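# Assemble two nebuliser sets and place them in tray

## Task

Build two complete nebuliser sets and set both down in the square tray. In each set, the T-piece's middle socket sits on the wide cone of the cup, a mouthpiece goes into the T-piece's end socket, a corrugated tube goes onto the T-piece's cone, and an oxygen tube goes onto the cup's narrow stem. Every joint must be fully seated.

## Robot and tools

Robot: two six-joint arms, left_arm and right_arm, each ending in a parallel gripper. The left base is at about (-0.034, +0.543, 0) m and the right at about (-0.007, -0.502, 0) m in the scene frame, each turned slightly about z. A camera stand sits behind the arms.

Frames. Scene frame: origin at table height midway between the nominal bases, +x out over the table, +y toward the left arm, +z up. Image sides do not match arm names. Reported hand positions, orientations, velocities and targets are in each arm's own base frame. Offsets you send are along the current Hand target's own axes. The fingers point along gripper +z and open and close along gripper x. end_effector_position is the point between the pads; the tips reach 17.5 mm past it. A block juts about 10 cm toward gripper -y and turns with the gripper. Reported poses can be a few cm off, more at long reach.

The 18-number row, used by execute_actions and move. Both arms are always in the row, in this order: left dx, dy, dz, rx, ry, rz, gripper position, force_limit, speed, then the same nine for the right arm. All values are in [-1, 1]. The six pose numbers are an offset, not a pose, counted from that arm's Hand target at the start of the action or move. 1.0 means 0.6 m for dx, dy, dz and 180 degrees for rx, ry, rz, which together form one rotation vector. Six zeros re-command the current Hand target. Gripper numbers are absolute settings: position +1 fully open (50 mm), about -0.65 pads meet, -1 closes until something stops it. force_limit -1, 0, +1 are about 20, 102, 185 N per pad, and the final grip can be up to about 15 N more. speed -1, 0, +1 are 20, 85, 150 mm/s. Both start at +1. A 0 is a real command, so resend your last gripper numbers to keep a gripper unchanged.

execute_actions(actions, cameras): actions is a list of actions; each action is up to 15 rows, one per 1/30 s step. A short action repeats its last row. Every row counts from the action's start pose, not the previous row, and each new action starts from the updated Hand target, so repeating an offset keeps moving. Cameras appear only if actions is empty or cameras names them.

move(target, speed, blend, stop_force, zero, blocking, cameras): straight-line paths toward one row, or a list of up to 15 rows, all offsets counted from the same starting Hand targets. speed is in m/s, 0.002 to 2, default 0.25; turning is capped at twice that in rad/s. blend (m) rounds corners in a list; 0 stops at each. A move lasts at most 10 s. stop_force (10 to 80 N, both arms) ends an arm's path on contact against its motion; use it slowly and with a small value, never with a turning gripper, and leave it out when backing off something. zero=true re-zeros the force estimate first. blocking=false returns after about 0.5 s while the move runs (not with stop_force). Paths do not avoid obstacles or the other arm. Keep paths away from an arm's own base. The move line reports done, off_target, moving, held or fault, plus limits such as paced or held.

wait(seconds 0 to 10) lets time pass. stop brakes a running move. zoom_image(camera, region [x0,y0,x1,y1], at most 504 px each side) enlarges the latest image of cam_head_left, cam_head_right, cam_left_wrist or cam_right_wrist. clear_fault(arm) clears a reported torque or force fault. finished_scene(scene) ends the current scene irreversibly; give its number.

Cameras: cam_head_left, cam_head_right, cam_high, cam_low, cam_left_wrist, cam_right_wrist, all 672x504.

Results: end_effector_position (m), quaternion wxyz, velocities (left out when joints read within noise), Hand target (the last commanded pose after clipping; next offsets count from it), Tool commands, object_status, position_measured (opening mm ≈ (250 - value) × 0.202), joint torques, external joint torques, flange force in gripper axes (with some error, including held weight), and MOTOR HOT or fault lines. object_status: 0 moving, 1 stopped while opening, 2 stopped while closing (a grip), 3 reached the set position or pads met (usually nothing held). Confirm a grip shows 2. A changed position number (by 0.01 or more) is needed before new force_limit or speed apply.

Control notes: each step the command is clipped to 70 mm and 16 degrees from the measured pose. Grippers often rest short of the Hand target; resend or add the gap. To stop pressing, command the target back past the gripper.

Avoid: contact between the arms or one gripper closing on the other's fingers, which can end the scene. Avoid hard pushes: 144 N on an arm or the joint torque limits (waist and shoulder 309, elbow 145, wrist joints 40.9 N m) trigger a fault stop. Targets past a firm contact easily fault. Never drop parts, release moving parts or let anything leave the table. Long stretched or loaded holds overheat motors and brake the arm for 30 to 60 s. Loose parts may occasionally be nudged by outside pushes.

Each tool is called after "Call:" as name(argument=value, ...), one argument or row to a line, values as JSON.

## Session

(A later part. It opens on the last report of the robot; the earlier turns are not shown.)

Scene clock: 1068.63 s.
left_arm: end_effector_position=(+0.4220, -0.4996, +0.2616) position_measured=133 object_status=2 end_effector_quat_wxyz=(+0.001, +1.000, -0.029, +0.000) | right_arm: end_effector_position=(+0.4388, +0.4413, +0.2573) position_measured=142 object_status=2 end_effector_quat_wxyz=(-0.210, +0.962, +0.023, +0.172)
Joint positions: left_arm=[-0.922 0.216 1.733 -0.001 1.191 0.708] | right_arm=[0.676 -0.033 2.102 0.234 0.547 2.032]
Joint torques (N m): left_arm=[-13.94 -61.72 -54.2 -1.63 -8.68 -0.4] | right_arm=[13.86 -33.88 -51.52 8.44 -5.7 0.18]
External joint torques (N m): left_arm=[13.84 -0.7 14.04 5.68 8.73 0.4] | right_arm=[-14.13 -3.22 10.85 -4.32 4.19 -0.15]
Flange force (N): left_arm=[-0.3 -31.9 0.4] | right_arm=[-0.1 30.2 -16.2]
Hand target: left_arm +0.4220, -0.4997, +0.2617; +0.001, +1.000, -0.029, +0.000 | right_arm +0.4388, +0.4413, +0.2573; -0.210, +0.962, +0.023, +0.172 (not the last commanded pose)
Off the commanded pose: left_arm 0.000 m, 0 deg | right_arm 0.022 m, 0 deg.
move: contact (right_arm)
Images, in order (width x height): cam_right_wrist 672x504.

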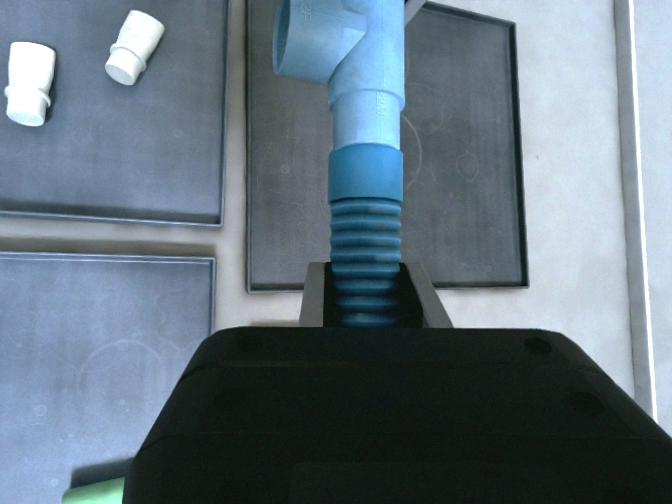

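Call:
move(
  target=[0,0,0,0,0,0,-1,0.5,-0.5,0.0005,-0.0303,0.0141,0,0,0,-1,0.2,-0.5],
  speed=0.012,
  stop_force=55,
  zero=false,
  cameras=["cam_right_wrist"],
)

Call:
zoom_image(
  camera="cam_right_wrist",
  region=[316, 110, 416, 185],
)

Scene clock: 1076.50 s.
left_arm: end_effector_position=(+0.4220, -0.4997, +0.2617) position_measured=133 object_status=2 end_effector_quat_wxyz=(+0.001, +1.000, -0.029, +0.000) | right_arm: end_effector_position=(+0.4387, +0.4421, +0.2574) position_measured=142 object_status=2 end_effector_quat_wxyz=(-0.210, +0.962, +0.023, +0.172)
Joint positions: left_arm=[-0.922 0.216 1.732 -0.001 1.191 0.708] | right_arm=[0.678 -0.032 2.101 0.233 0.547 2.034]
Joint torques (N m): left_arm=[-24.99 -59.05 -64.03 -5.89 -14.51 -0.51] | right_arm=[25.11 -32.63 -59.93 11.66 -8.79 0.16]
External joint torques (N m): left_arm=[25.29 -3.82 23.64 9.97 14.54 0.51] | right_arm=[-25.06 -4.73 19.22 -7.54 7.27 -0.14]
Flange force (N): left_arm=[-1.2 -58.5 -0.6] | right_arm=[0.4 52.8 -26.8]
Hand target: left_arm +0.4220, -0.4997, +0.2617; +0.001, +1.000, -0.029, +0.000 | right_arm +0.4387, +0.4421, +0.2575; -0.210, +0.962, +0.023, +0.172 (not the last commanded pose)
Off the commanded pose: left_arm 0.000 m, 0 deg | right_arm 0.019 m, 0 deg.
move: contact (right_arm)
Images, in order (width x height): cam_right_wrist 672x504.

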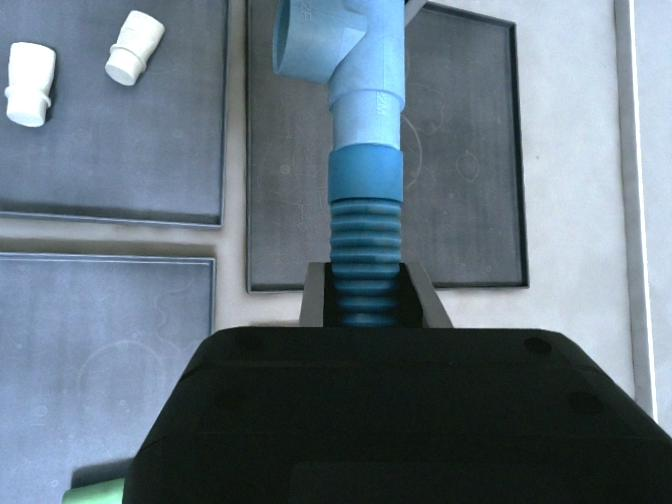

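Scaled by 5.040 from the camera's 672x504 image, which has a finer 960x720 frame.

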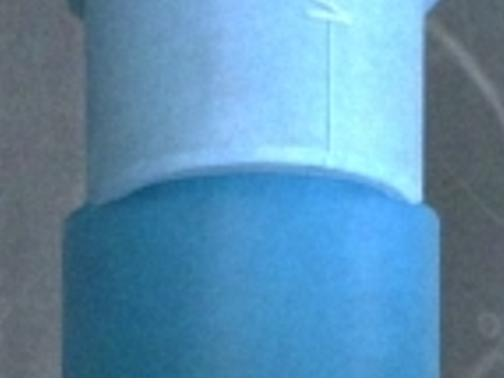

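Call:
move(
  target=[0,0,0,0,0,0,-1,0.5,-0.5,0.0006,0,0,0,0,0,-1,0.2,-0.5],
  speed=0.01,
)

Call:
move(
  target=[0,0,0,0,0,0,-1,0.5,-0.5,0,-0.0007,-0.0015,0,0,0,-1,0.2,-0.5],
  speed=0.01,
)

Call:
move(
  target=[0,0,0,0,0,0,-1,0.5,-0.5,0,0.0014,0.0030,0,0,0,-1,0.2,-0.5],
  speed=0.01,
  cameras=["cam_right_wrist"],
)

Call:
zoom_image(
  camera="cam_right_wrist",
  region=[316, 110, 416, 185],
)

Scene clock: 1087.77 s.
left_arm: end_effector_position=(+0.4220, -0.4997, +0.2617) position_measured=133 object_status=2 end_effector_quat_wxyz=(+0.002, +1.000, -0.029, +0.000) | right_arm: end_effector_position=(+0.4391, +0.4421, +0.2576) position_measured=142 object_status=2 end_effector_quat_wxyz=(-0.210, +0.962, +0.023, +0.172)
Joint positions: left_arm=[-0.922 0.216 1.732 -0.001 1.191 0.708] | right_arm=[0.677 -0.032 2.101 0.233 0.547 2.033]
Joint torques (N m): left_arm=[-26.79 -58.92 -61.95 -6.39 -13.49 -0.22] | right_arm=[22.52 -33.78 -61.88 11.4 -9.84 0.35]
External joint torques (N m): left_arm=[26.41 -3.95 21.55 10.45 13.53 0.22] | right_arm=[-22.56 -3.53 21.26 -7.29 8.33 -0.33]
Flange force (N): left_arm=[2.1 -56.9 -1.3] | right_arm=[-3.3 51.3 -25.6]
Hand target: left_arm +0.4220, -0.4997, +0.2617; +0.001, +1.000, -0.029, +0.000 | right_arm +0.4391, +0.4421, +0.2576; -0.210, +0.962, +0.023, +0.172
Off the commanded pose: left_arm 0.000 m, 0 deg | right_arm 0.000 m, 0 deg.
move: done

Scene clock: 1088.47 s.
left_arm: end_effector_position=(+0.4220, -0.4997, +0.2617) position_measured=133 object_status=2 end_effector_quat_wxyz=(+0.001, +1.000, -0.029, +0.000) | right_arm: end_effector_position=(+0.4387, +0.4421, +0.2585) position_measured=142 object_status=2 end_effector_quat_wxyz=(-0.210, +0.962, +0.023, +0.172)
Joint positions: left_arm=[-0.922 0.216 1.732 -0.001 1.191 0.708] | right_arm=[0.678 -0.033 2.1 0.232 0.549 2.035]
Joint torques (N m): left_arm=[-25.1 -56.97 -62.11 -5.83 -14.24 -0.54] | right_arm=[24.62 -35.06 -62.19 11.96 -9.5 0.28]
External joint torques (N m): left_arm=[25.28 -5.84 21.67 9.91 14.27 0.54] | right_arm=[-24.65 -2.09 21.42 -7.83 7.99 -0.26]
Flange force (N): left_arm=[-0.8 -58.1 -3.6] | right_arm=[-0.6 53.3 -23.3]
Hand target: left_arm +0.4220, -0.4997, +0.2617; +0.001, +1.000, -0.029, +0.000 | right_arm +0.4387, +0.4421, +0.2585; -0.210, +0.962, +0.023, +0.172
Off the commanded pose: left_arm 0.000 m, 0 deg | right_arm 0.000 m, 0 deg.
move: done

Scene clock: 1089.17 s.
left_arm: end_effector_position=(+0.4220, -0.4997, +0.2617) position_measured=133 object_status=2 end_effector_quat_wxyz=(+0.001, +1.000, -0.029, +0.000) | right_arm: end_effector_position=(+0.4394, +0.4421, +0.2567) position_measured=142 object_status=2 end_effector_quat_wxyz=(-0.210, +0.962, +0.023, +0.172)
Joint positions: left_arm=[-0.922 0.216 1.732 -0.001 1.191 0.708] | right_arm=[0.677 -0.031 2.101 0.235 0.545 2.032]
Joint torques (N m): left_arm=[-27.49 -60.8 -62.83 -6.68 -13.29 -0.02] | right_arm=[21.77 -31.72 -60.72 11.04 -9.73 0.37]
External joint torques (N m): left_arm=[27.58 -2.01 22.38 10.76 13.31 0.02] | right_arm=[-21.75 -5.61 20.14 -6.93 8.23 -0.34]
Flange force (N): left_arm=[4.1 -56.9 1.2] | right_arm=[-4.1 50.3 -28.7]
Hand target: left_arm +0.4220, -0.4997, +0.2617; +0.001, +1.000, -0.029, +0.000 | right_arm +0.4394, +0.4421, +0.2566; -0.210, +0.962, +0.023, +0.172
Off the commanded pose: left_arm 0.000 m, 0 deg | right_arm 0.000 m, 0 deg.
move: done
Images, in order (width x height): cam_right_wrist 672x504.

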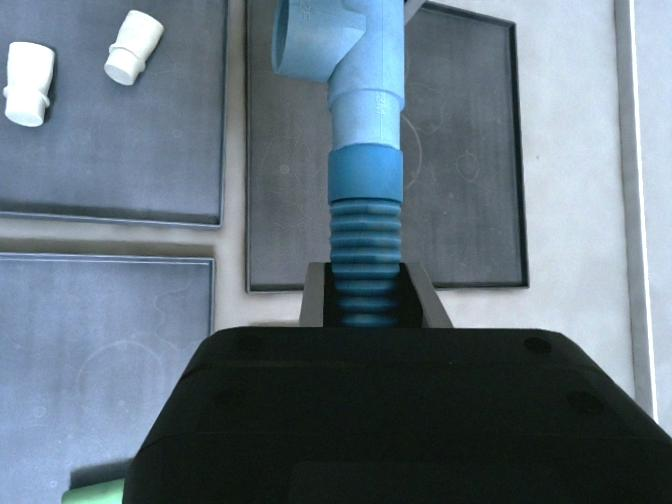

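Scaled by 5.040 from the camera's 672x504 image, which has a finer 960x720 frame.

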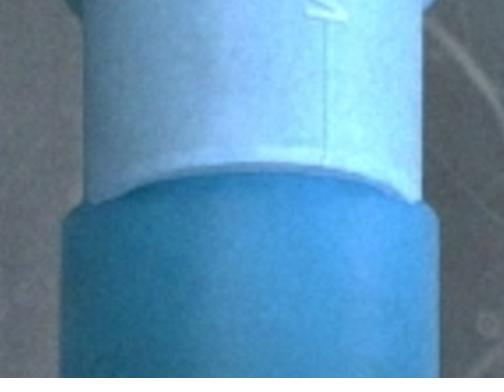

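Call:
move(
  target=[0,0,0,0,0,0,-1,0.5,-0.5,0,0.01208,-0.00563,0,0,0,-1,0.2,-0.5],
  speed=0.03,
  cameras=["cam_right_wrist"],
)

Call:
zoom_image(
  camera="cam_right_wrist",
  region=[316, 90, 416, 165],
)

Call:
zoom_image(
  camera="cam_right_wrist",
  region=[270, 0, 470, 210],
)

Scene clock: 1124.20 s.
left_arm: end_effector_position=(+0.4220, -0.4999, +0.2618) position_measured=133 object_status=2 end_effector_quat_wxyz=(+0.002, +1.000, -0.029, +0.000) | right_arm: end_effector_position=(+0.4392, +0.4341, +0.2566) position_measured=142 object_status=2 end_effector_quat_wxyz=(-0.210, +0.962, +0.023, +0.172)
Joint positions: left_arm=[-0.922 0.216 1.732 -0.001 1.191 0.708] | right_arm=[0.664 -0.04 2.11 0.246 0.548 2.011]
Joint torques (N m): left_arm=[1.75 -65.23 -40.24 4.29 -0.39 -0.14] | right_arm=[-2.4 -34.99 -39.45 3.9 -1.37 0.08]
External joint torques (N m): left_arm=[-1.42 2.33 -0.18 -0.2 0.42 0.14] | right_arm=[2.38 -1.37 -1.23 0.23 -0.13 -0.05]
Flange force (N): left_arm=[1.3 4.2 0.5] | right_arm=[-2.2 -4.3 -1.5]
Hand target: left_arm +0.4220, -0.4997, +0.2617; +0.001, +1.000, -0.029, +0.000 | right_arm +0.4392, +0.4341, +0.2566; -0.210, +0.962, +0.023, +0.172
Off the commanded pose: left_arm 0.000 m, 0 deg | right_arm 0.000 m, 0 deg.
move: done
Images, in order (width x height): cam_right_wrist 672x504.

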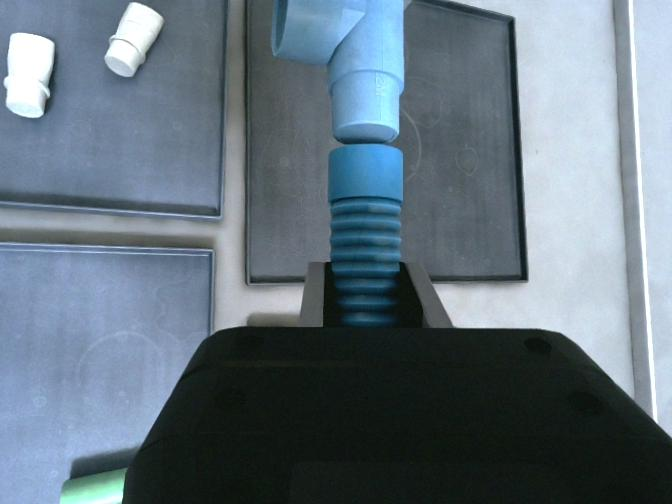

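Scaled by 5.040 from the camera's 672x504 image, which has a finer 960x720 frame.

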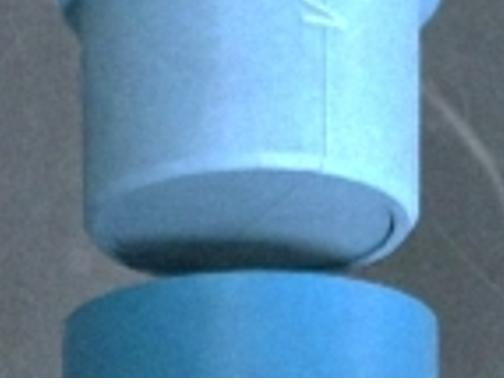

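Scaled by 2.400 from the camera's 672x504 image, which has a finer 960x720 frame.

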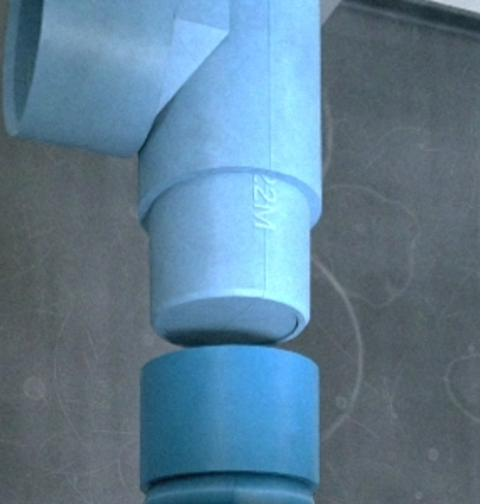

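Call:
wait(
  seconds=0,
  cameras=["cam_low", "cam_right_wrist"],
)

Call:
zoom_image(
  camera="cam_low",
  region=[95, 155, 185, 190],
)

Call:
zoom_image(
  camera="cam_right_wrist",
  region=[316, 110, 416, 210],
)

Scene clock: 1166.67 s.
left_arm: end_effector_position=(+0.4220, -0.4997, +0.2617) position_measured=133 object_status=2 end_effector_quat_wxyz=(+0.001, +1.000, -0.029, +0.000) | right_arm: end_effector_position=(+0.4392, +0.4341, +0.2566) position_measured=142 object_status=2 end_effector_quat_wxyz=(-0.210, +0.962, +0.023, +0.172)
Joint positions: left_arm=[-0.922 0.216 1.732 -0.001 1.191 0.708] | right_arm=[0.664 -0.04 2.11 0.246 0.548 2.011]
Joint torques (N m): left_arm=[1.52 -65.15 -40.81 4.32 -0.37 -0.15] | right_arm=[-1.93 -35.14 -39.53 3.93 -1.42 0.07]
External joint torques (N m): left_arm=[-1.36 2.29 0.38 -0.24 0.4 0.15] | right_arm=[1.76 -1.06 -1.1 0.19 -0.08 -0.04]
Flange force (N): left_arm=[0.6 3.3 1.1] | right_arm=[-1.3 -3.4 -1.2]
Hand target: left_arm +0.4220, -0.4997, +0.2617; +0.001, +1.000, -0.029, +0.000 | right_arm +0.4392, +0.4341, +0.2566; -0.210, +0.962, +0.023, +0.172
Tool commands: left_gripper/position=-1.0 left_gripper/force_limit=+0.5 left_gripper/speed=-0.5 right_gripper/position=-1.0 right_gripper/force_limit=+0.2 right_gripper/speed=-0.5
Off the commanded pose: left_arm 0.000 m, 0 deg | right_arm 0.000 m, 0 deg.
Images, in order (width x height): cam_low 672x504, cam_right_wrist 672x504.

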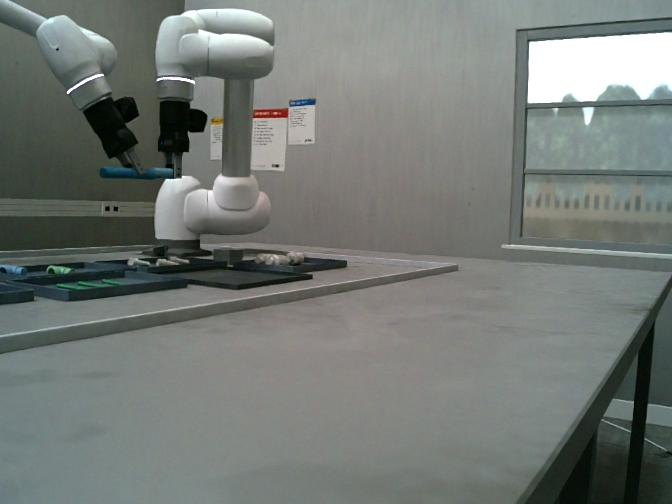

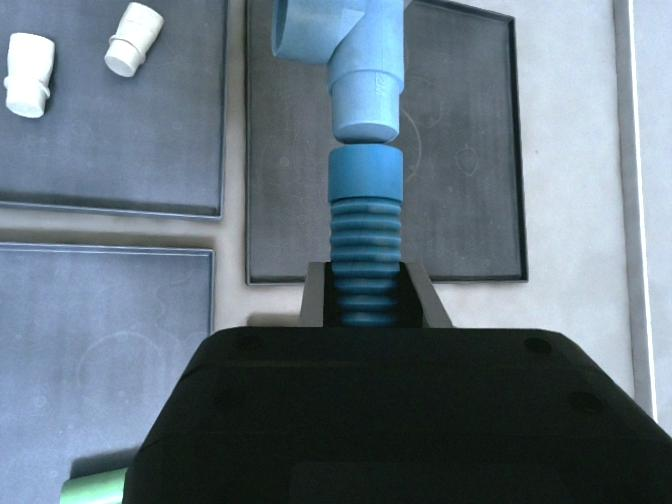

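Scaled by 5.600 from the camera's 672x504 image, which has a finer 960x720 frame.

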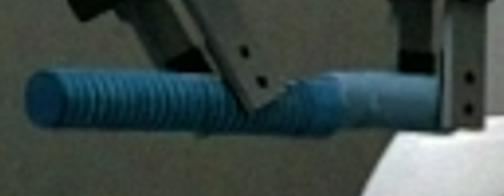

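Scaled by 5.040 from the camera's 672x504 image, which has a finer 960x720 frame.

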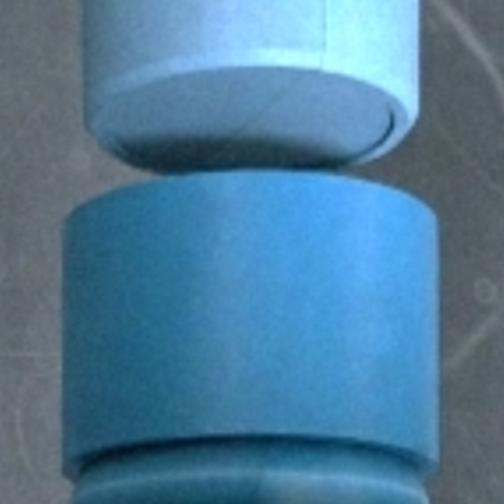

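Call:
zoom_image(
  camera="cam_low",
  region=[140, 160, 180, 190],
)

Call:
zoom_image(
  camera="cam_low",
  region=[96, 160, 136, 190],
)

Scaled by 12.600 from the camera's 672x504 image, which has a finer 960x720 frame.

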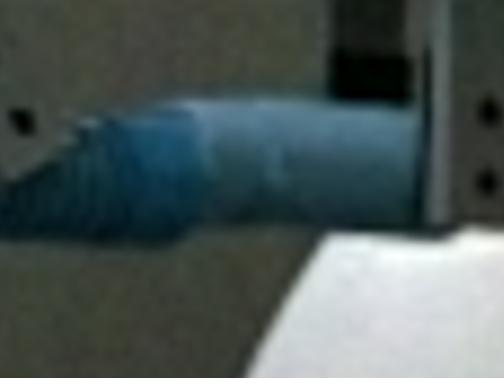

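Scaled by 12.600 from the camera's 672x504 image, which has a finer 960x720 frame.

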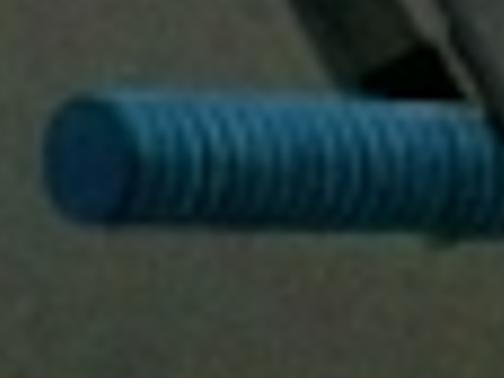

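Call:
move(
  target=[0,0,0,0,0,0,-1,0.5,-0.5,0,0,0,0.0106,0,0,-1,0.2,-0.5],
  speed=0.03,
)

Call:
move(
  target=[0,0,0,0,0,0,-1,0.5,-0.5,0,-0.0446,0.0226,0,0,0,-1,0.2,-0.5],
  speed=0.014,
  stop_force=25,
  cameras=["cam_right_wrist", "cam_low"],
)

Call:
zoom_image(
  camera="cam_right_wrist",
  region=[316, 90, 416, 190],
)

Call:
zoom_image(
  camera="cam_low",
  region=[140, 160, 180, 190],
)

Scene clock: 1201.87 s.
left_arm: end_effector_position=(+0.4220, -0.4997, +0.2617) position_measured=133 object_status=2 end_effector_quat_wxyz=(+0.001, +1.000, -0.029, +0.000) | right_arm: end_effector_position=(+0.4392, +0.4341, +0.2566) position_measured=142 object_status=2 end_effector_quat_wxyz=(-0.226, +0.959, +0.026, +0.171)
Joint positions: left_arm=[-0.922 0.216 1.732 -0.001 1.191 0.708] | right_arm=[0.647 -0.044 2.122 0.325 0.532 1.928]
Joint torques (N m): left_arm=[1.6 -65.27 -40.87 4.3 -0.39 -0.13] | right_arm=[-2.12 -34.72 -39.55 3.87 -1.36 0.08]
External joint torques (N m): left_arm=[-1.71 2.49 0.45 -0.23 0.43 0.13] | right_arm=[2.19 -1.27 -1.04 0.23 -0.1 -0.06]
Flange force (N): left_arm=[0.3 3.8 1.3] | right_arm=[-2.1 -3.9 -1.1]
Hand target: left_arm +0.4220, -0.4997, +0.2617; +0.001, +1.000, -0.029, +0.000 | right_arm +0.4392, +0.4341, +0.2566; -0.226, +0.959, +0.026, +0.171
Off the commanded pose: left_arm 0.000 m, 0 deg | right_arm 0.000 m, 0 deg.
move: done

Scene clock: 1203.00 s.
left_arm: end_effector_position=(+0.4220, -0.4996, +0.2616) position_measured=133 object_status=2 end_effector_quat_wxyz=(+0.001, +1.000, -0.029, +0.000) | right_arm: end_effector_position=(+0.4393, +0.4416, +0.2564) position_measured=142 object_status=2 end_effector_quat_wxyz=(-0.226, +0.959, +0.026, +0.171)
Joint positions: left_arm=[-0.922 0.216 1.733 -0.001 1.191 0.708] | right_arm=[0.66 -0.036 2.114 0.313 0.528 1.949]
Joint torques (N m): left_arm=[-17.78 -60.64 -56.93 -2.86 -10.25 -0.47] | right_arm=[16.86 -33.7 -53.69 9.34 -5.64 0.22]
External joint torques (N m): left_arm=[17.88 -2.19 16.62 6.93 10.29 0.47] | right_arm=[-16.91 -3.32 12.99 -5.23 4.16 -0.19]
Flange force (N): left_arm=[-0.1 -40.8 -0.3] | right_arm=[-0.2 35.4 -19.9]
Hand target: left_arm +0.4220, -0.4997, +0.2617; +0.001, +1.000, -0.029, +0.000 | right_arm +0.4393, +0.4416, +0.2565; -0.226, +0.959, +0.026, +0.171 (not the last commanded pose)
Off the commanded pose: left_arm 0.000 m, 0 deg | right_arm 0.023 m, 0 deg.
move: contact (right_arm)
Images, in order (width x height): cam_low 672x504, cam_right_wrist 672x504.

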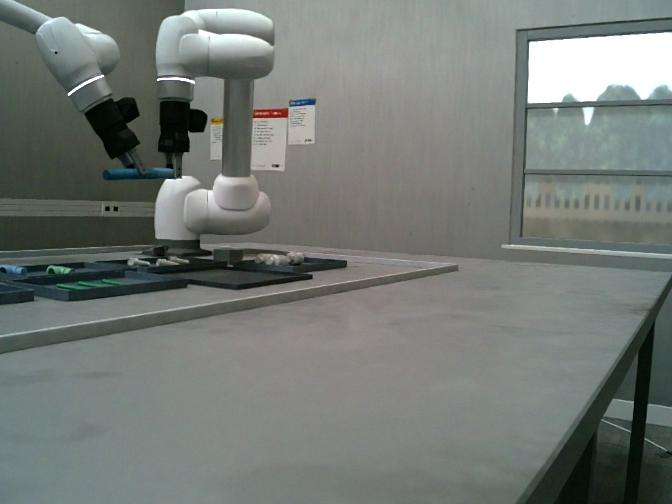

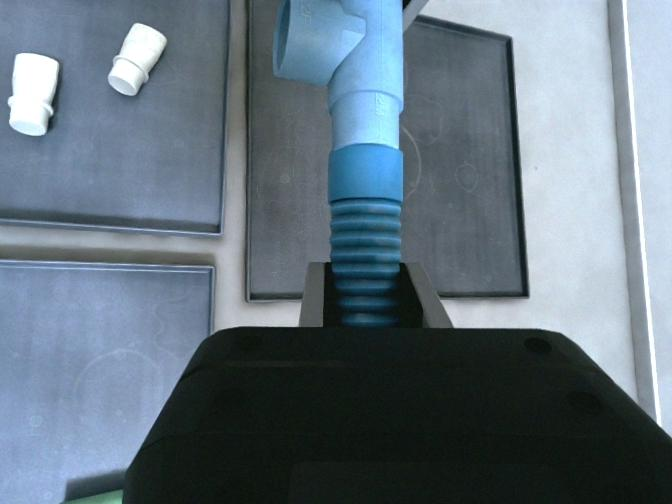

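Scaled by 5.040 from the camera's 672x504 image, which has a finer 960x720 frame.

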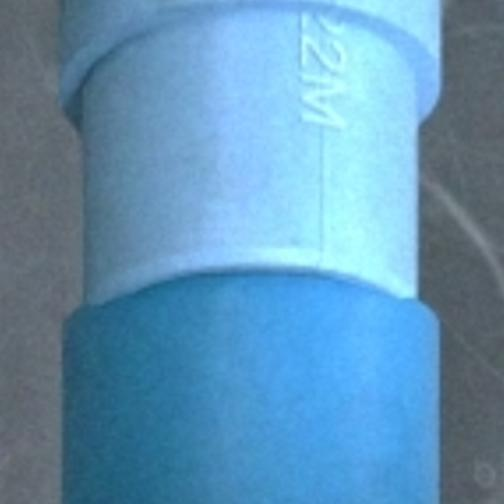

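Scaled by 12.600 from the camera's 672x504 image, which has a finer 960x720 frame.

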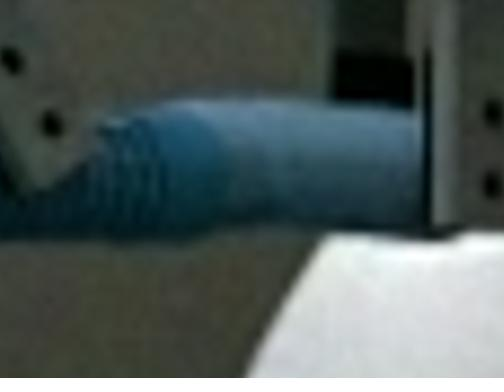

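Call:
move(
  target=[0,0,0,0,0,0,-1,0.5,-0.5,0,0.00348,-0.00419,0,0,0,-1,0.2,-0.5],
  speed=0.03,
)

Call:
move(
  target=[0,0,0,0,0,0,-1,0.5,-0.5,0,-0.03418,0.01734,0,0,0,-1,0.2,-0.5],
  speed=0.014,
  stop_force=25,
  cameras=["cam_right_wrist", "cam_low"],
)

Call:
zoom_image(
  camera="cam_right_wrist",
  region=[316, 90, 416, 190],
)

Call:
zoom_image(
  camera="cam_low",
  region=[140, 160, 180, 190],
)

Scene clock: 1212.33 s.
left_arm: end_effector_position=(+0.4220, -0.4999, +0.2618) position_measured=133 object_status=2 end_effector_quat_wxyz=(+0.002, +1.000, -0.029, +0.000) | right_arm: end_effector_position=(+0.4388, +0.4386, +0.2577) position_measured=142 object_status=2 end_effector_quat_wxyz=(-0.226, +0.959, +0.026, +0.171)
Joint positions: left_arm=[-0.922 0.216 1.732 -0.001 1.191 0.708] | right_arm=[0.655 -0.041 2.117 0.316 0.532 1.943]
Joint torques (N m): left_arm=[1.73 -65.13 -40.82 4.32 -0.47 -0.12] | right_arm=[-2 -35.1 -39.57 3.9 -1.35 -0.02]
External joint torques (N m): left_arm=[-1.61 2.39 0.55 -0.25 0.51 0.12] | right_arm=[1.73 -0.89 -1.14 0.21 -0.13 0.04]
Flange force (N): left_arm=[0.2 3.5 1.2] | right_arm=[-1.3 -3.7 -0.7]
Hand target: left_arm +0.4220, -0.4997, +0.2617; +0.001, +1.000, -0.029, +0.000 | right_arm +0.4388, +0.4386, +0.2577; -0.226, +0.959, +0.026, +0.171
Off the commanded pose: left_arm 0.000 m, 0 deg | right_arm 0.000 m, 0 deg.
move: done

Scene clock: 1213.13 s.
left_arm: end_effector_position=(+0.4220, -0.4996, +0.2616) position_measured=133 object_status=2 end_effector_quat_wxyz=(+0.001, +1.000, -0.029, +0.000) | right_arm: end_effector_position=(+0.4388, +0.4413, +0.2575) position_measured=142 object_status=2 end_effector_quat_wxyz=(-0.226, +0.959, +0.026, +0.171)
Joint positions: left_arm=[-0.922 0.216 1.733 -0.001 1.191 0.708] | right_arm=[0.66 -0.037 2.114 0.311 0.531 1.951]
Joint torques (N m): left_arm=[-14.78 -61.54 -54.03 -2.02 -8.5 -0.35] | right_arm=[13.15 -33.62 -52.35 8.51 -5.34 0.24]
External joint torques (N m): left_arm=[14.9 -0.9 13.76 6.09 8.54 0.35] | right_arm=[-13.54 -2.18 11.8 -4.41 3.86 -0.21]
Flange force (N): left_arm=[1.0 -32.8 0.3] | right_arm=[-1.4 29.6 -15.9]
Hand target: left_arm +0.4220, -0.4997, +0.2617; +0.001, +1.000, -0.029, +0.000 | right_arm +0.4388, +0.4413, +0.2575; -0.226, +0.959, +0.026, +0.171 (not the last commanded pose)
Off the commanded pose: left_arm 0.000 m, 0 deg | right_arm 0.020 m, 0 deg.
move: contact (right_arm)
Images, in order (width x height): cam_low 672x504, cam_right_wrist 672x504.

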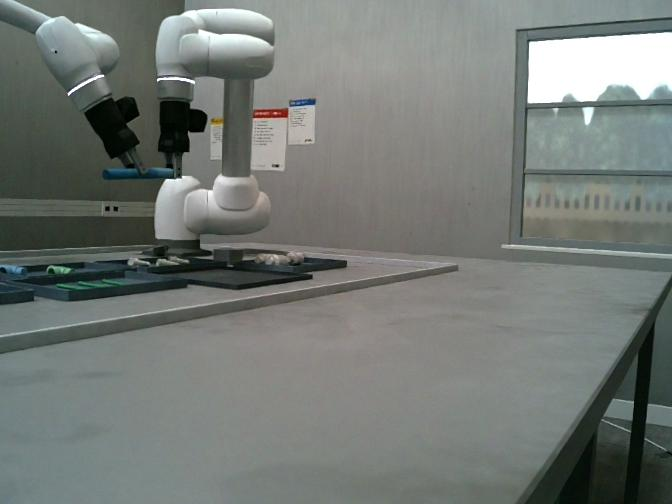

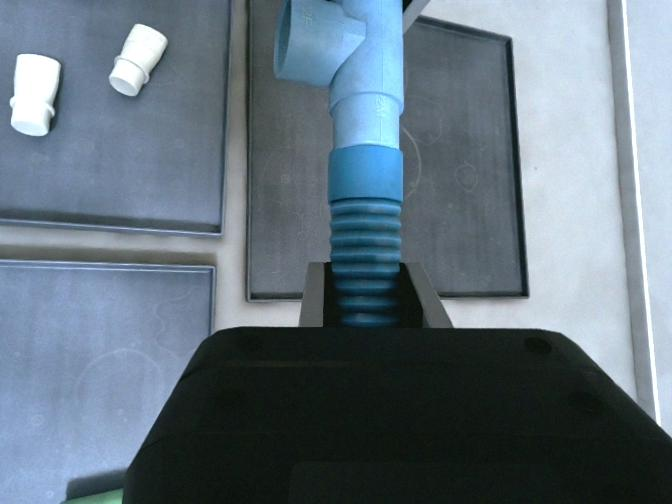

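Scaled by 5.040 from the camera's 672x504 image, which has a finer 960x720 frame.

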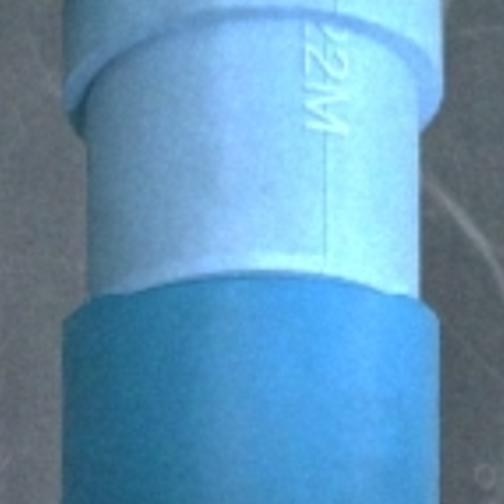

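Scaled by 12.600 from the camera's 672x504 image, which has a finer 960x720 frame.

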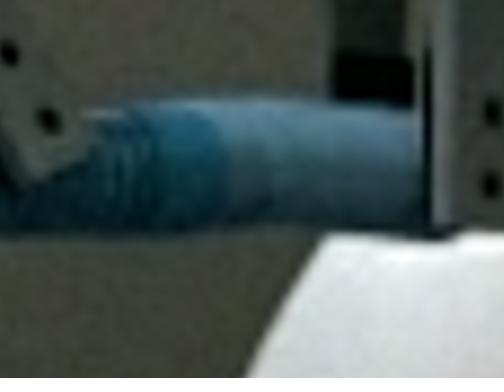

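Call:
move(
  target=[0,0,0,0,0,0,-1,0.5,-0.5,0.00033,0.0026,-0.00225,0,0,0,-1,0.2,-0.5],
  speed=0.03,
)

Call:
move(
  target=[0,0,0,0,0,0,-1,0.5,-0.5,0,-0.02973,0.01508,0,0,0,-1,0.2,-0.5],
  speed=0.014,
  stop_force=25,
)

Call:
move(
  target=[0,0,0,0,0,0,-1,0.5,-0.5,0,0.0026,-0.00225,0,0,0,-1,0.2,-0.5],
  speed=0.03,
)

Call:
move(
  target=[0,0,0,0,0,0,-1,0.5,-0.5,0,-0.02973,0.01508,0,0,0,-1,0.2,-0.5],
  speed=0.014,
  stop_force=25,
  cameras=["cam_right_wrist", "cam_low"],
)

Call:
zoom_image(
  camera="cam_right_wrist",
  region=[316, 90, 416, 190],
)

Call:
zoom_image(
  camera="cam_low",
  region=[140, 160, 180, 190],
)

Scene clock: 1242.17 s.
left_arm: end_effector_position=(+0.4219, -0.4999, +0.2617) position_measured=133 object_status=2 end_effector_quat_wxyz=(+0.002, +1.000, -0.029, +0.000) | right_arm: end_effector_position=(+0.4387, +0.4394, +0.2581) position_measured=142 object_status=2 end_effector_quat_wxyz=(-0.226, +0.959, +0.026, +0.171)
Joint positions: left_arm=[-0.922 0.216 1.732 -0.002 1.191 0.708] | right_arm=[0.657 -0.04 2.115 0.314 0.533 1.946]
Joint torques (N m): left_arm=[1.82 -65.21 -40.86 4.32 -0.39 -0.15] | right_arm=[-2 -34.93 -39.48 3.95 -1.35 0.05]
External joint torques (N m): left_arm=[-1.69 2.69 0.67 -0.26 0.43 0.15] | right_arm=[1.67 -1.36 -1.31 0.17 -0.14 -0.02]
Flange force (N): left_arm=[0.3 3.7 1.6] | right_arm=[-1.3 -3.5 -1.5]
Hand target: left_arm +0.4220, -0.4997, +0.2617; +0.001, +1.000, -0.029, +0.000 | right_arm +0.4387, +0.4393, +0.2581; -0.226, +0.959, +0.026, +0.171
Off the commanded pose: left_arm 0.000 m, 0 deg | right_arm 0.000 m, 0 deg.
move: done

Scene clock: 1242.90 s.
left_arm: end_effector_position=(+0.4220, -0.4997, +0.2616) position_measured=133 object_status=2 end_effector_quat_wxyz=(+0.001, +1.000, -0.029, +0.000) | right_arm: end_effector_position=(+0.4386, +0.4414, +0.2579) position_measured=142 object_status=2 end_effector_quat_wxyz=(-0.226, +0.959, +0.026, +0.171)
Joint positions: left_arm=[-0.922 0.216 1.733 -0.001 1.191 0.708] | right_arm=[0.661 -0.038 2.113 0.31 0.532 1.953]
Joint torques (N m): left_arm=[-16.06 -62.01 -55.94 -2.43 -9.3 -0.33] | right_arm=[15.06 -32.76 -52.4 8.84 -5.4 0.15]
External joint torques (N m): left_arm=[16.18 -0.57 15.56 6.5 9.33 0.33] | right_arm=[-15.27 -3.96 11.61 -4.72 3.91 -0.13]
Flange force (N): left_arm=[0.6 -36.0 1.2] | right_arm=[-0.7 32.1 -19.7]
Hand target: left_arm +0.4220, -0.4997, +0.2617; +0.001, +1.000, -0.029, +0.000 | right_arm +0.4386, +0.4414, +0.2579; -0.226, +0.959, +0.026, +0.171 (not the last commanded pose)
Off the commanded pose: left_arm 0.000 m, 0 deg | right_arm 0.018 m, 0 deg.
move: contact (right_arm)

Scene clock: 1243.60 s.
left_arm: end_effector_position=(+0.4220, -0.4998, +0.2617) position_measured=133 object_status=2 end_effector_quat_wxyz=(+0.002, +1.000, -0.029, +0.000) | right_arm: end_effector_position=(+0.4384, +0.4395, +0.2584) position_measured=142 object_status=2 end_effector_quat_wxyz=(-0.226, +0.959, +0.026, +0.171)
Joint positions: left_arm=[-0.922 0.216 1.732 -0.002 1.191 0.708] | right_arm=[0.658 -0.041 2.115 0.312 0.534 1.948]
Joint torques (N m): left_arm=[1.49 -65.26 -40.73 4.31 -0.38 -0.17] | right_arm=[-2.07 -34.86 -39.73 3.93 -1.35 0.02]
External joint torques (N m): left_arm=[-1.49 2.54 0.34 -0.23 0.41 0.17] | right_arm=[2.06 -1.49 -0.97 0.19 -0.12 0.01]
Flange force (N): left_arm=[0.8 3.8 1.2] | right_arm=[-2.4 -3.7 -1.6]
Hand target: left_arm +0.4220, -0.4997, +0.2617; +0.001, +1.000, -0.029, +0.000 | right_arm +0.4384, +0.4395, +0.2584; -0.226, +0.959, +0.026, +0.171
Off the commanded pose: left_arm 0.000 m, 0 deg | right_arm 0.000 m, 0 deg.
move: done

Scene clock: 1244.33 s.
left_arm: end_effector_position=(+0.4220, -0.4997, +0.2617) position_measured=133 object_status=2 end_effector_quat_wxyz=(+0.001, +1.000, -0.029, +0.000) | right_arm: end_effector_position=(+0.4383, +0.4414, +0.2582) position_measured=142 object_status=2 end_effector_quat_wxyz=(-0.226, +0.959, +0.026, +0.171)
Joint positions: left_arm=[-0.922 0.216 1.732 -0.001 1.191 0.708] | right_arm=[0.661 -0.038 2.113 0.309 0.533 1.954]
Joint torques (N m): left_arm=[-15.12 -62.23 -56.07 -1.99 -9.13 -0.27] | right_arm=[15.26 -32.44 -50.92 8.48 -4.83 -0.01]
External joint torques (N m): left_arm=[14.84 0.03 15.9 6.03 9.17 0.27] | right_arm=[-15.46 -3.78 10.17 -4.36 3.34 0.04]
Flange force (N): left_arm=[-0.9 -34.4 2.3] | right_arm=[1.3 30.9 -18.5]
Hand target: left_arm +0.4220, -0.4997, +0.2617; +0.001, +1.000, -0.029, +0.000 | right_arm +0.4383, +0.4415, +0.2582; -0.226, +0.959, +0.026, +0.171 (not the last commanded pose)
Off the commanded pose: left_arm 0.000 m, 0 deg | right_arm 0.018 m, 0 deg.
move: contact (right_arm)
Images, in order (width x height): cam_low 672x504, cam_right_wrist 672x504.

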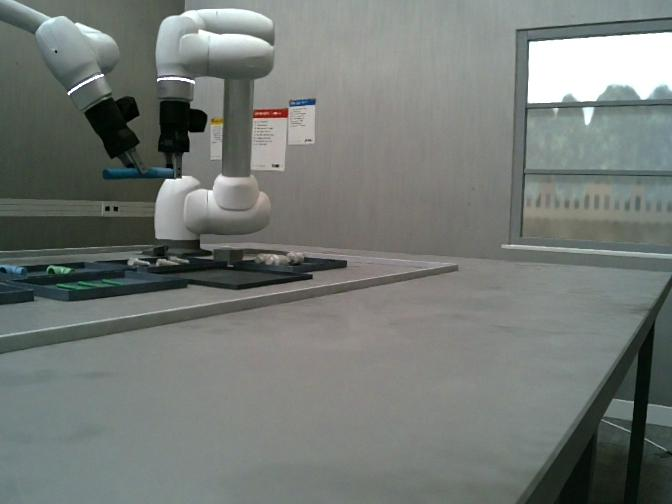

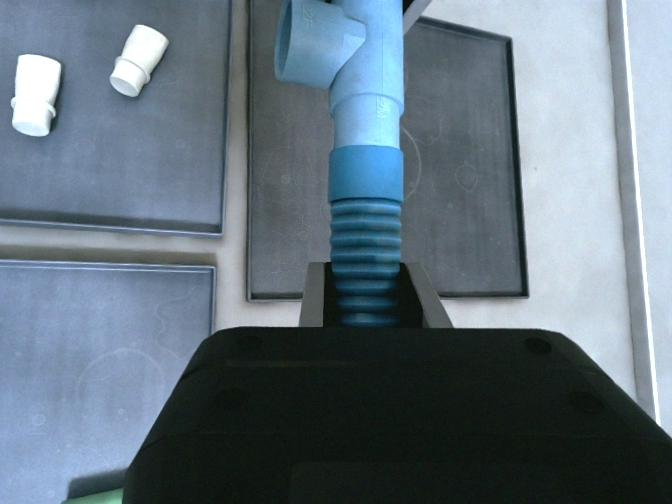

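Scaled by 5.040 from the camera's 672x504 image, which has a finer 960x720 frame.

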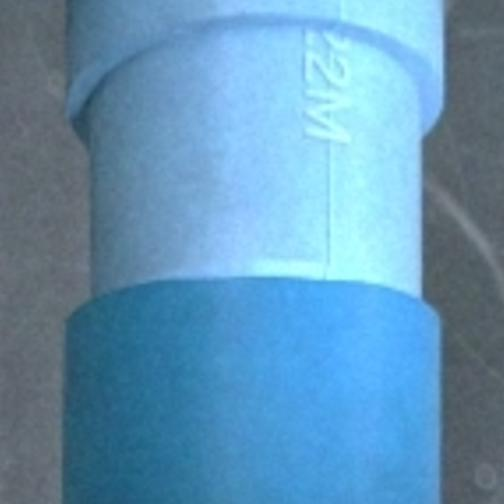

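Scaled by 12.600 from the camera's 672x504 image, which has a finer 960x720 frame.

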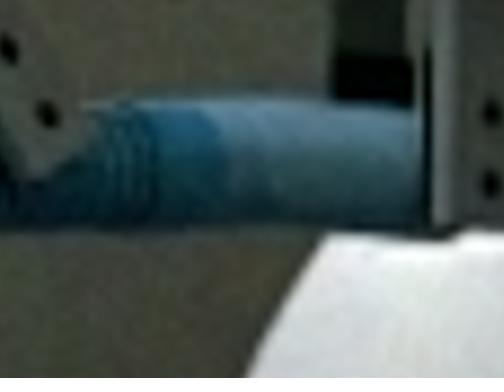

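Call:
move(
  target=[0,0,0,0,0,0,-1,0.5,-0.5,0.00075,0.0027,-0.0020,0,0,0,-1,0.2,-0.5],
  speed=0.03,
)

Call:
move(
  target=[0,0,0,0,0,0,-1,0.5,-0.5,0,-0.02973,0.01508,0,0,0,-1,0.2,-0.5],
  speed=0.014,
  stop_force=25,
  cameras=["cam_right_wrist"],
)

Call:
zoom_image(
  camera="cam_right_wrist",
  region=[316, 90, 416, 190],
)

Scene clock: 1250.33 s.
left_arm: end_effector_position=(+0.4220, -0.4998, +0.2617) position_measured=133 object_status=2 end_effector_quat_wxyz=(+0.002, +1.000, -0.029, +0.000) | right_arm: end_effector_position=(+0.4386, +0.4395, +0.2587) position_measured=142 object_status=2 end_effector_quat_wxyz=(-0.226, +0.959, +0.026, +0.171)
Joint positions: left_arm=[-0.922 0.216 1.732 -0.002 1.191 0.708] | right_arm=[0.657 -0.041 2.114 0.312 0.535 1.949]
Joint torques (N m): left_arm=[1.67 -65.35 -40.69 4.28 -0.37 -0.17] | right_arm=[-2.01 -35.33 -39.72 3.91 -1.38 0.07]
External joint torques (N m): left_arm=[-1.53 2.35 0.22 -0.19 0.4 0.17] | right_arm=[2.04 -1.28 -1.05 0.21 -0.09 -0.05]
Flange force (N): left_arm=[0.7 3.8 1.0] | right_arm=[-2.0 -3.6 -1.3]
Hand target: left_arm +0.4220, -0.4997, +0.2617; +0.001, +1.000, -0.029, +0.000 | right_arm +0.4386, +0.4395, +0.2587; -0.226, +0.959, +0.026, +0.171
Off the commanded pose: left_arm 0.000 m, 0 deg | right_arm 0.000 m, 0 deg.
move: done

Scene clock: 1251.07 s.
left_arm: end_effector_position=(+0.4220, -0.4997, +0.2617) position_measured=133 object_status=2 end_effector_quat_wxyz=(+0.001, +1.000, -0.029, +0.000) | right_arm: end_effector_position=(+0.4385, +0.4414, +0.2585) position_measured=142 object_status=2 end_effector_quat_wxyz=(-0.225, +0.959, +0.026, +0.171)
Joint positions: left_arm=[-0.922 0.216 1.732 -0.001 1.191 0.708] | right_arm=[0.661 -0.038 2.112 0.308 0.534 1.954]
Joint torques (N m): left_arm=[-14.65 -62.69 -54.78 -1.86 -8.37 -0.36] | right_arm=[13.24 -32.39 -50.83 8.26 -5.01 0.17]
External joint torques (N m): left_arm=[14.44 0.06 14.4 5.92 8.41 0.36] | right_arm=[-13.35 -4.14 10.13 -4.15 3.53 -0.15]
Flange force (N): left_arm=[0.6 -32.2 1.9] | right_arm=[-1.0 28.5 -18.4]
Hand target: left_arm +0.4220, -0.4997, +0.2617; +0.001, +1.000, -0.029, +0.000 | right_arm +0.4385, +0.4415, +0.2586; -0.226, +0.959, +0.026, +0.171 (not the last commanded pose)
Off the commanded pose: left_arm 0.000 m, 0 deg | right_arm 0.018 m, 0 deg.
move: contact (right_arm)
Images, in order (width x height): cam_right_wrist 672x504.

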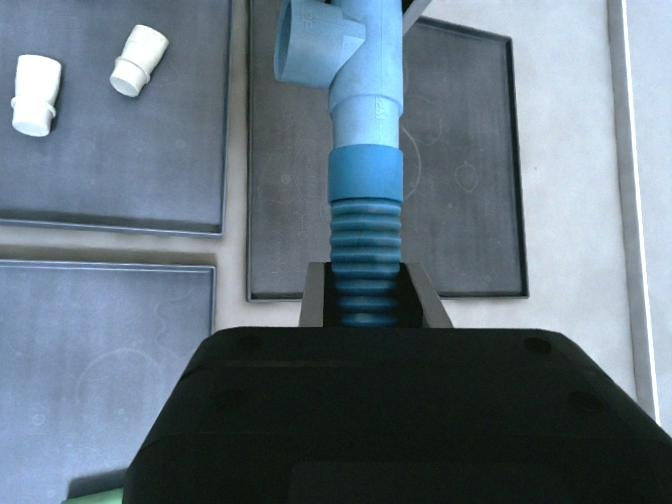

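Scaled by 5.040 from the camera's 672x504 image, which has a finer 960x720 frame.

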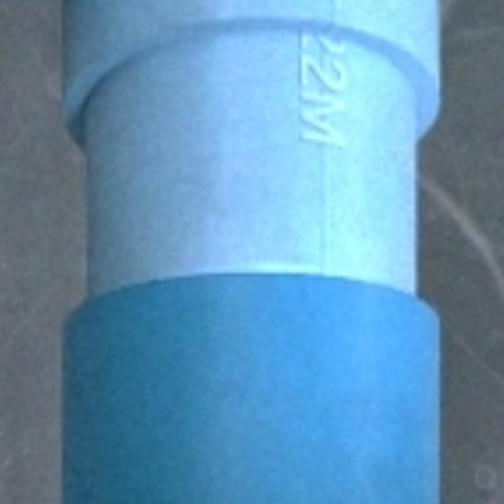

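Call:
move(
  target=[0,0,0,0,0,0,-1,0.5,-0.5,0.00015,-0.02973,0.01508,0,0,0,-1,0.2,-0.5],
  speed=0.014,
  stop_force=55,
  zero=false,
)

Call:
move(
  target=[0,0,0,0,0,0,-1,0.5,-0.5,0,-0.0005,-0.0010,0,0,0,-1,0.2,-0.5],
  speed=0.01,
)

Call:
move(
  target=[0,0,0,0,0,0,-1,0.5,-0.5,0,-0.0005,-0.0010,0,0,0,-1,0.2,-0.5],
  speed=0.01,
  cameras=["cam_right_wrist"],
)

Call:
zoom_image(
  camera="cam_right_wrist",
  region=[316, 90, 416, 190],
)

Scene clock: 1257.27 s.
left_arm: end_effector_position=(+0.4220, -0.4997, +0.2616) position_measured=133 object_status=2 end_effector_quat_wxyz=(+0.001, +1.000, -0.029, +0.000) | right_arm: end_effector_position=(+0.4385, +0.4428, +0.2586) position_measured=142 object_status=2 end_effector_quat_wxyz=(-0.226, +0.959, +0.026, +0.171)
Joint positions: left_arm=[-0.922 0.216 1.733 -0.001 1.191 0.708] | right_arm=[0.663 -0.037 2.111 0.306 0.533 1.958]
Joint torques (N m): left_arm=[-27.96 -59.78 -66.6 -6.93 -15.38 -0.57] | right_arm=[26.42 -30.51 -60.67 12.08 -8.01 0.26]
External joint torques (N m): left_arm=[27.79 -2.86 26.32 10.99 15.42 0.57] | right_arm=[-26.4 -6.11 19.98 -7.97 6.53 -0.23]
Flange force (N): left_arm=[-0.5 -63.5 1.5] | right_arm=[-0.5 55.6 -32.0]
Hand target: left_arm +0.4220, -0.4997, +0.2617; +0.001, +1.000, -0.029, +0.000 | right_arm +0.4385, +0.4428, +0.2586; -0.226, +0.959, +0.026, +0.171 (not the last commanded pose)
Off the commanded pose: left_arm 0.000 m, 0 deg | right_arm 0.019 m, 0 deg.
move: contact (right_arm)

Scene clock: 1257.97 s.
left_arm: end_effector_position=(+0.4220, -0.4997, +0.2616) position_measured=133 object_status=2 end_effector_quat_wxyz=(+0.001, +1.000, -0.029, +0.000) | right_arm: end_effector_position=(+0.4383, +0.4427, +0.2592) position_measured=142 object_status=2 end_effector_quat_wxyz=(-0.226, +0.959, +0.026, +0.171)
Joint positions: left_arm=[-0.922 0.216 1.733 -0.001 1.191 0.708] | right_arm=[0.663 -0.038 2.11 0.305 0.535 1.959]
Joint torques (N m): left_arm=[-26.83 -58.55 -65.96 -6.52 -15.47 -0.69] | right_arm=[27.32 -32.13 -60.91 12.24 -7.87 0.23]
External joint torques (N m): left_arm=[26.46 -4.26 25.46 10.59 15.5 0.69] | right_arm=[-27.42 -4.89 19.99 -8.11 6.37 -0.2]
Flange force (N): left_arm=[-2.2 -62.6 -0.5] | right_arm=[1.4 56.6 -30.1]
Hand target: left_arm +0.4220, -0.4997, +0.2617; +0.001, +1.000, -0.029, +0.000 | right_arm +0.4383, +0.4428, +0.2592; -0.226, +0.959, +0.026, +0.171
Off the commanded pose: left_arm 0.000 m, 0 deg | right_arm 0.000 m, 0 deg.
move: done

Scene clock: 1258.67 s.
left_arm: end_effector_position=(+0.4220, -0.4998, +0.2617) position_measured=133 object_status=2 end_effector_quat_wxyz=(+0.002, +1.000, -0.029, +0.000) | right_arm: end_effector_position=(+0.4380, +0.4428, +0.2599) position_measured=142 object_status=2 end_effector_quat_wxyz=(-0.226, +0.959, +0.026, +0.171)
Joint positions: left_arm=[-0.922 0.216 1.732 -0.001 1.191 0.708] | right_arm=[0.664 -0.039 2.11 0.304 0.536 1.96]
Joint torques (N m): left_arm=[-24.74 -58.91 -64.5 -5.63 -14.4 -0.55] | right_arm=[25.43 -31.77 -59.23 11.47 -7.23 0.01]
External joint torques (N m): left_arm=[24.49 -3.54 24.23 9.69 14.43 0.55] | right_arm=[-25.41 -5 18.41 -7.34 5.74 0.02]
Flange force (N): left_arm=[-2.6 -58.3 0.4] | right_arm=[0.8 52.2 -28.3]
Hand target: left_arm +0.4220, -0.4997, +0.2617; +0.001, +1.000, -0.029, +0.000 | right_arm +0.4380, +0.4428, +0.2599; -0.226, +0.959, +0.026, +0.171
Off the commanded pose: left_arm 0.000 m, 0 deg | right_arm 0.000 m, 0 deg.
move: done
Images, in order (width x height): cam_right_wrist 672x504.

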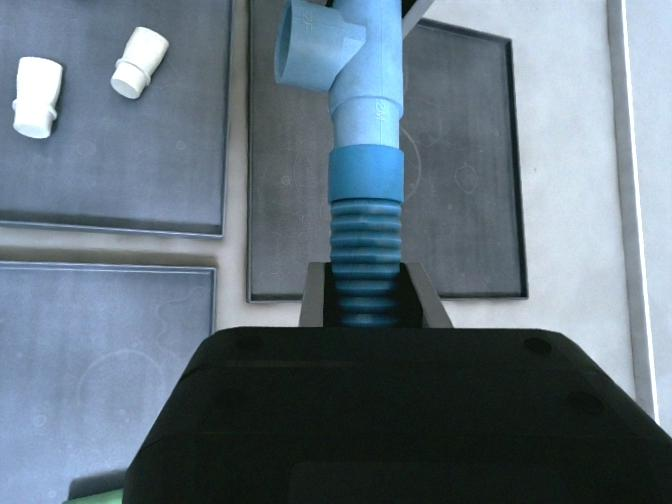

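Scaled by 5.040 from the camera's 672x504 image, which has a finer 960x720 frame.

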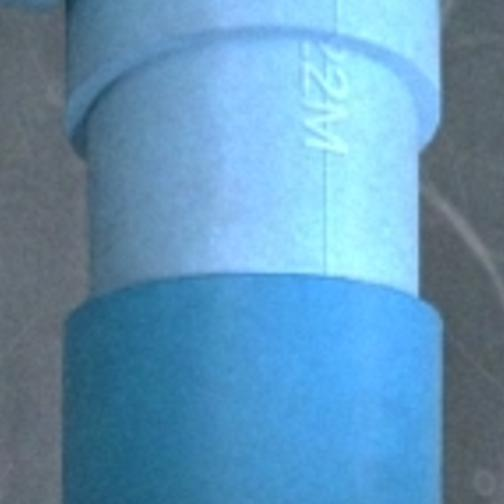

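Call:
wait(
  seconds=0,
  cameras=["cam_low"],
)

Call:
zoom_image(
  camera="cam_low",
  region=[145, 162, 177, 186],
)

Scene clock: 1266.97 s.
left_arm: end_effector_position=(+0.4220, -0.4997, +0.2617) position_measured=133 object_status=2 end_effector_quat_wxyz=(+0.001, +1.000, -0.029, +0.000) | right_arm: end_effector_position=(+0.4380, +0.4428, +0.2599) position_measured=142 object_status=2 end_effector_quat_wxyz=(-0.226, +0.959, +0.026, +0.171)
Joint positions: left_arm=[-0.922 0.216 1.732 -0.001 1.191 0.708] | right_arm=[0.664 -0.039 2.11 0.304 0.536 1.96]
Joint torques (N m): left_arm=[-24.71 -59.03 -64.21 -5.64 -14.24 -0.58] | right_arm=[25.11 -31.94 -59.22 11.45 -7.25 0.01]
External joint torques (N m): left_arm=[24.76 -3.47 23.92 9.7 14.27 0.58] | right_arm=[-25.18 -4.53 18.37 -7.32 5.75 0.02]
Flange force (N): left_arm=[-1.8 -58.1 0.4] | right_arm=[0.9 51.6 -27.5]
Hand target: left_arm +0.4220, -0.4997, +0.2617; +0.001, +1.000, -0.029, +0.000 | right_arm +0.4380, +0.4428, +0.2599; -0.226, +0.959, +0.026, +0.171
Tool commands: left_gripper/position=-1.0 left_gripper/force_limit=+0.5 left_gripper/speed=-0.5 right_gripper/position=-1.0 right_gripper/force_limit=+0.2 right_gripper/speed=-0.5
Off the commanded pose: left_arm 0.000 m, 0 deg | right_arm 0.000 m, 0 deg.
Images, in order (width x height): cam_low 672x504.

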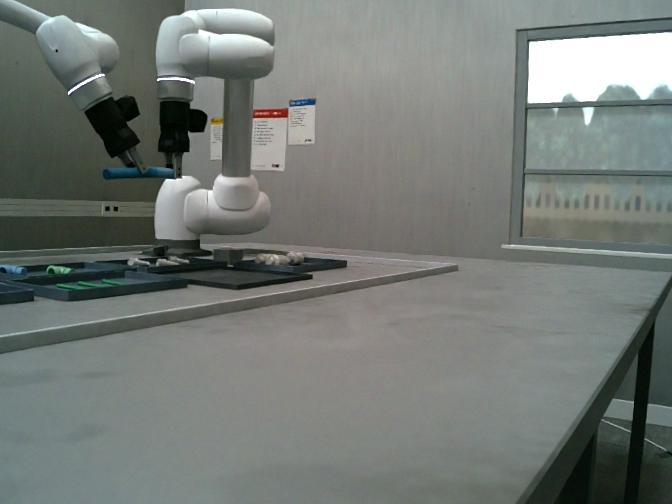

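Scaled by 15.750 from the camera's 672x504 image, which has a finer 960x720 frame.

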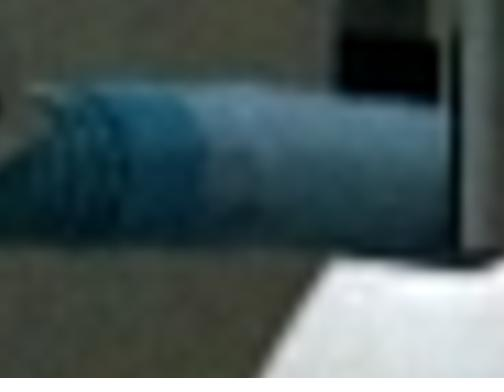

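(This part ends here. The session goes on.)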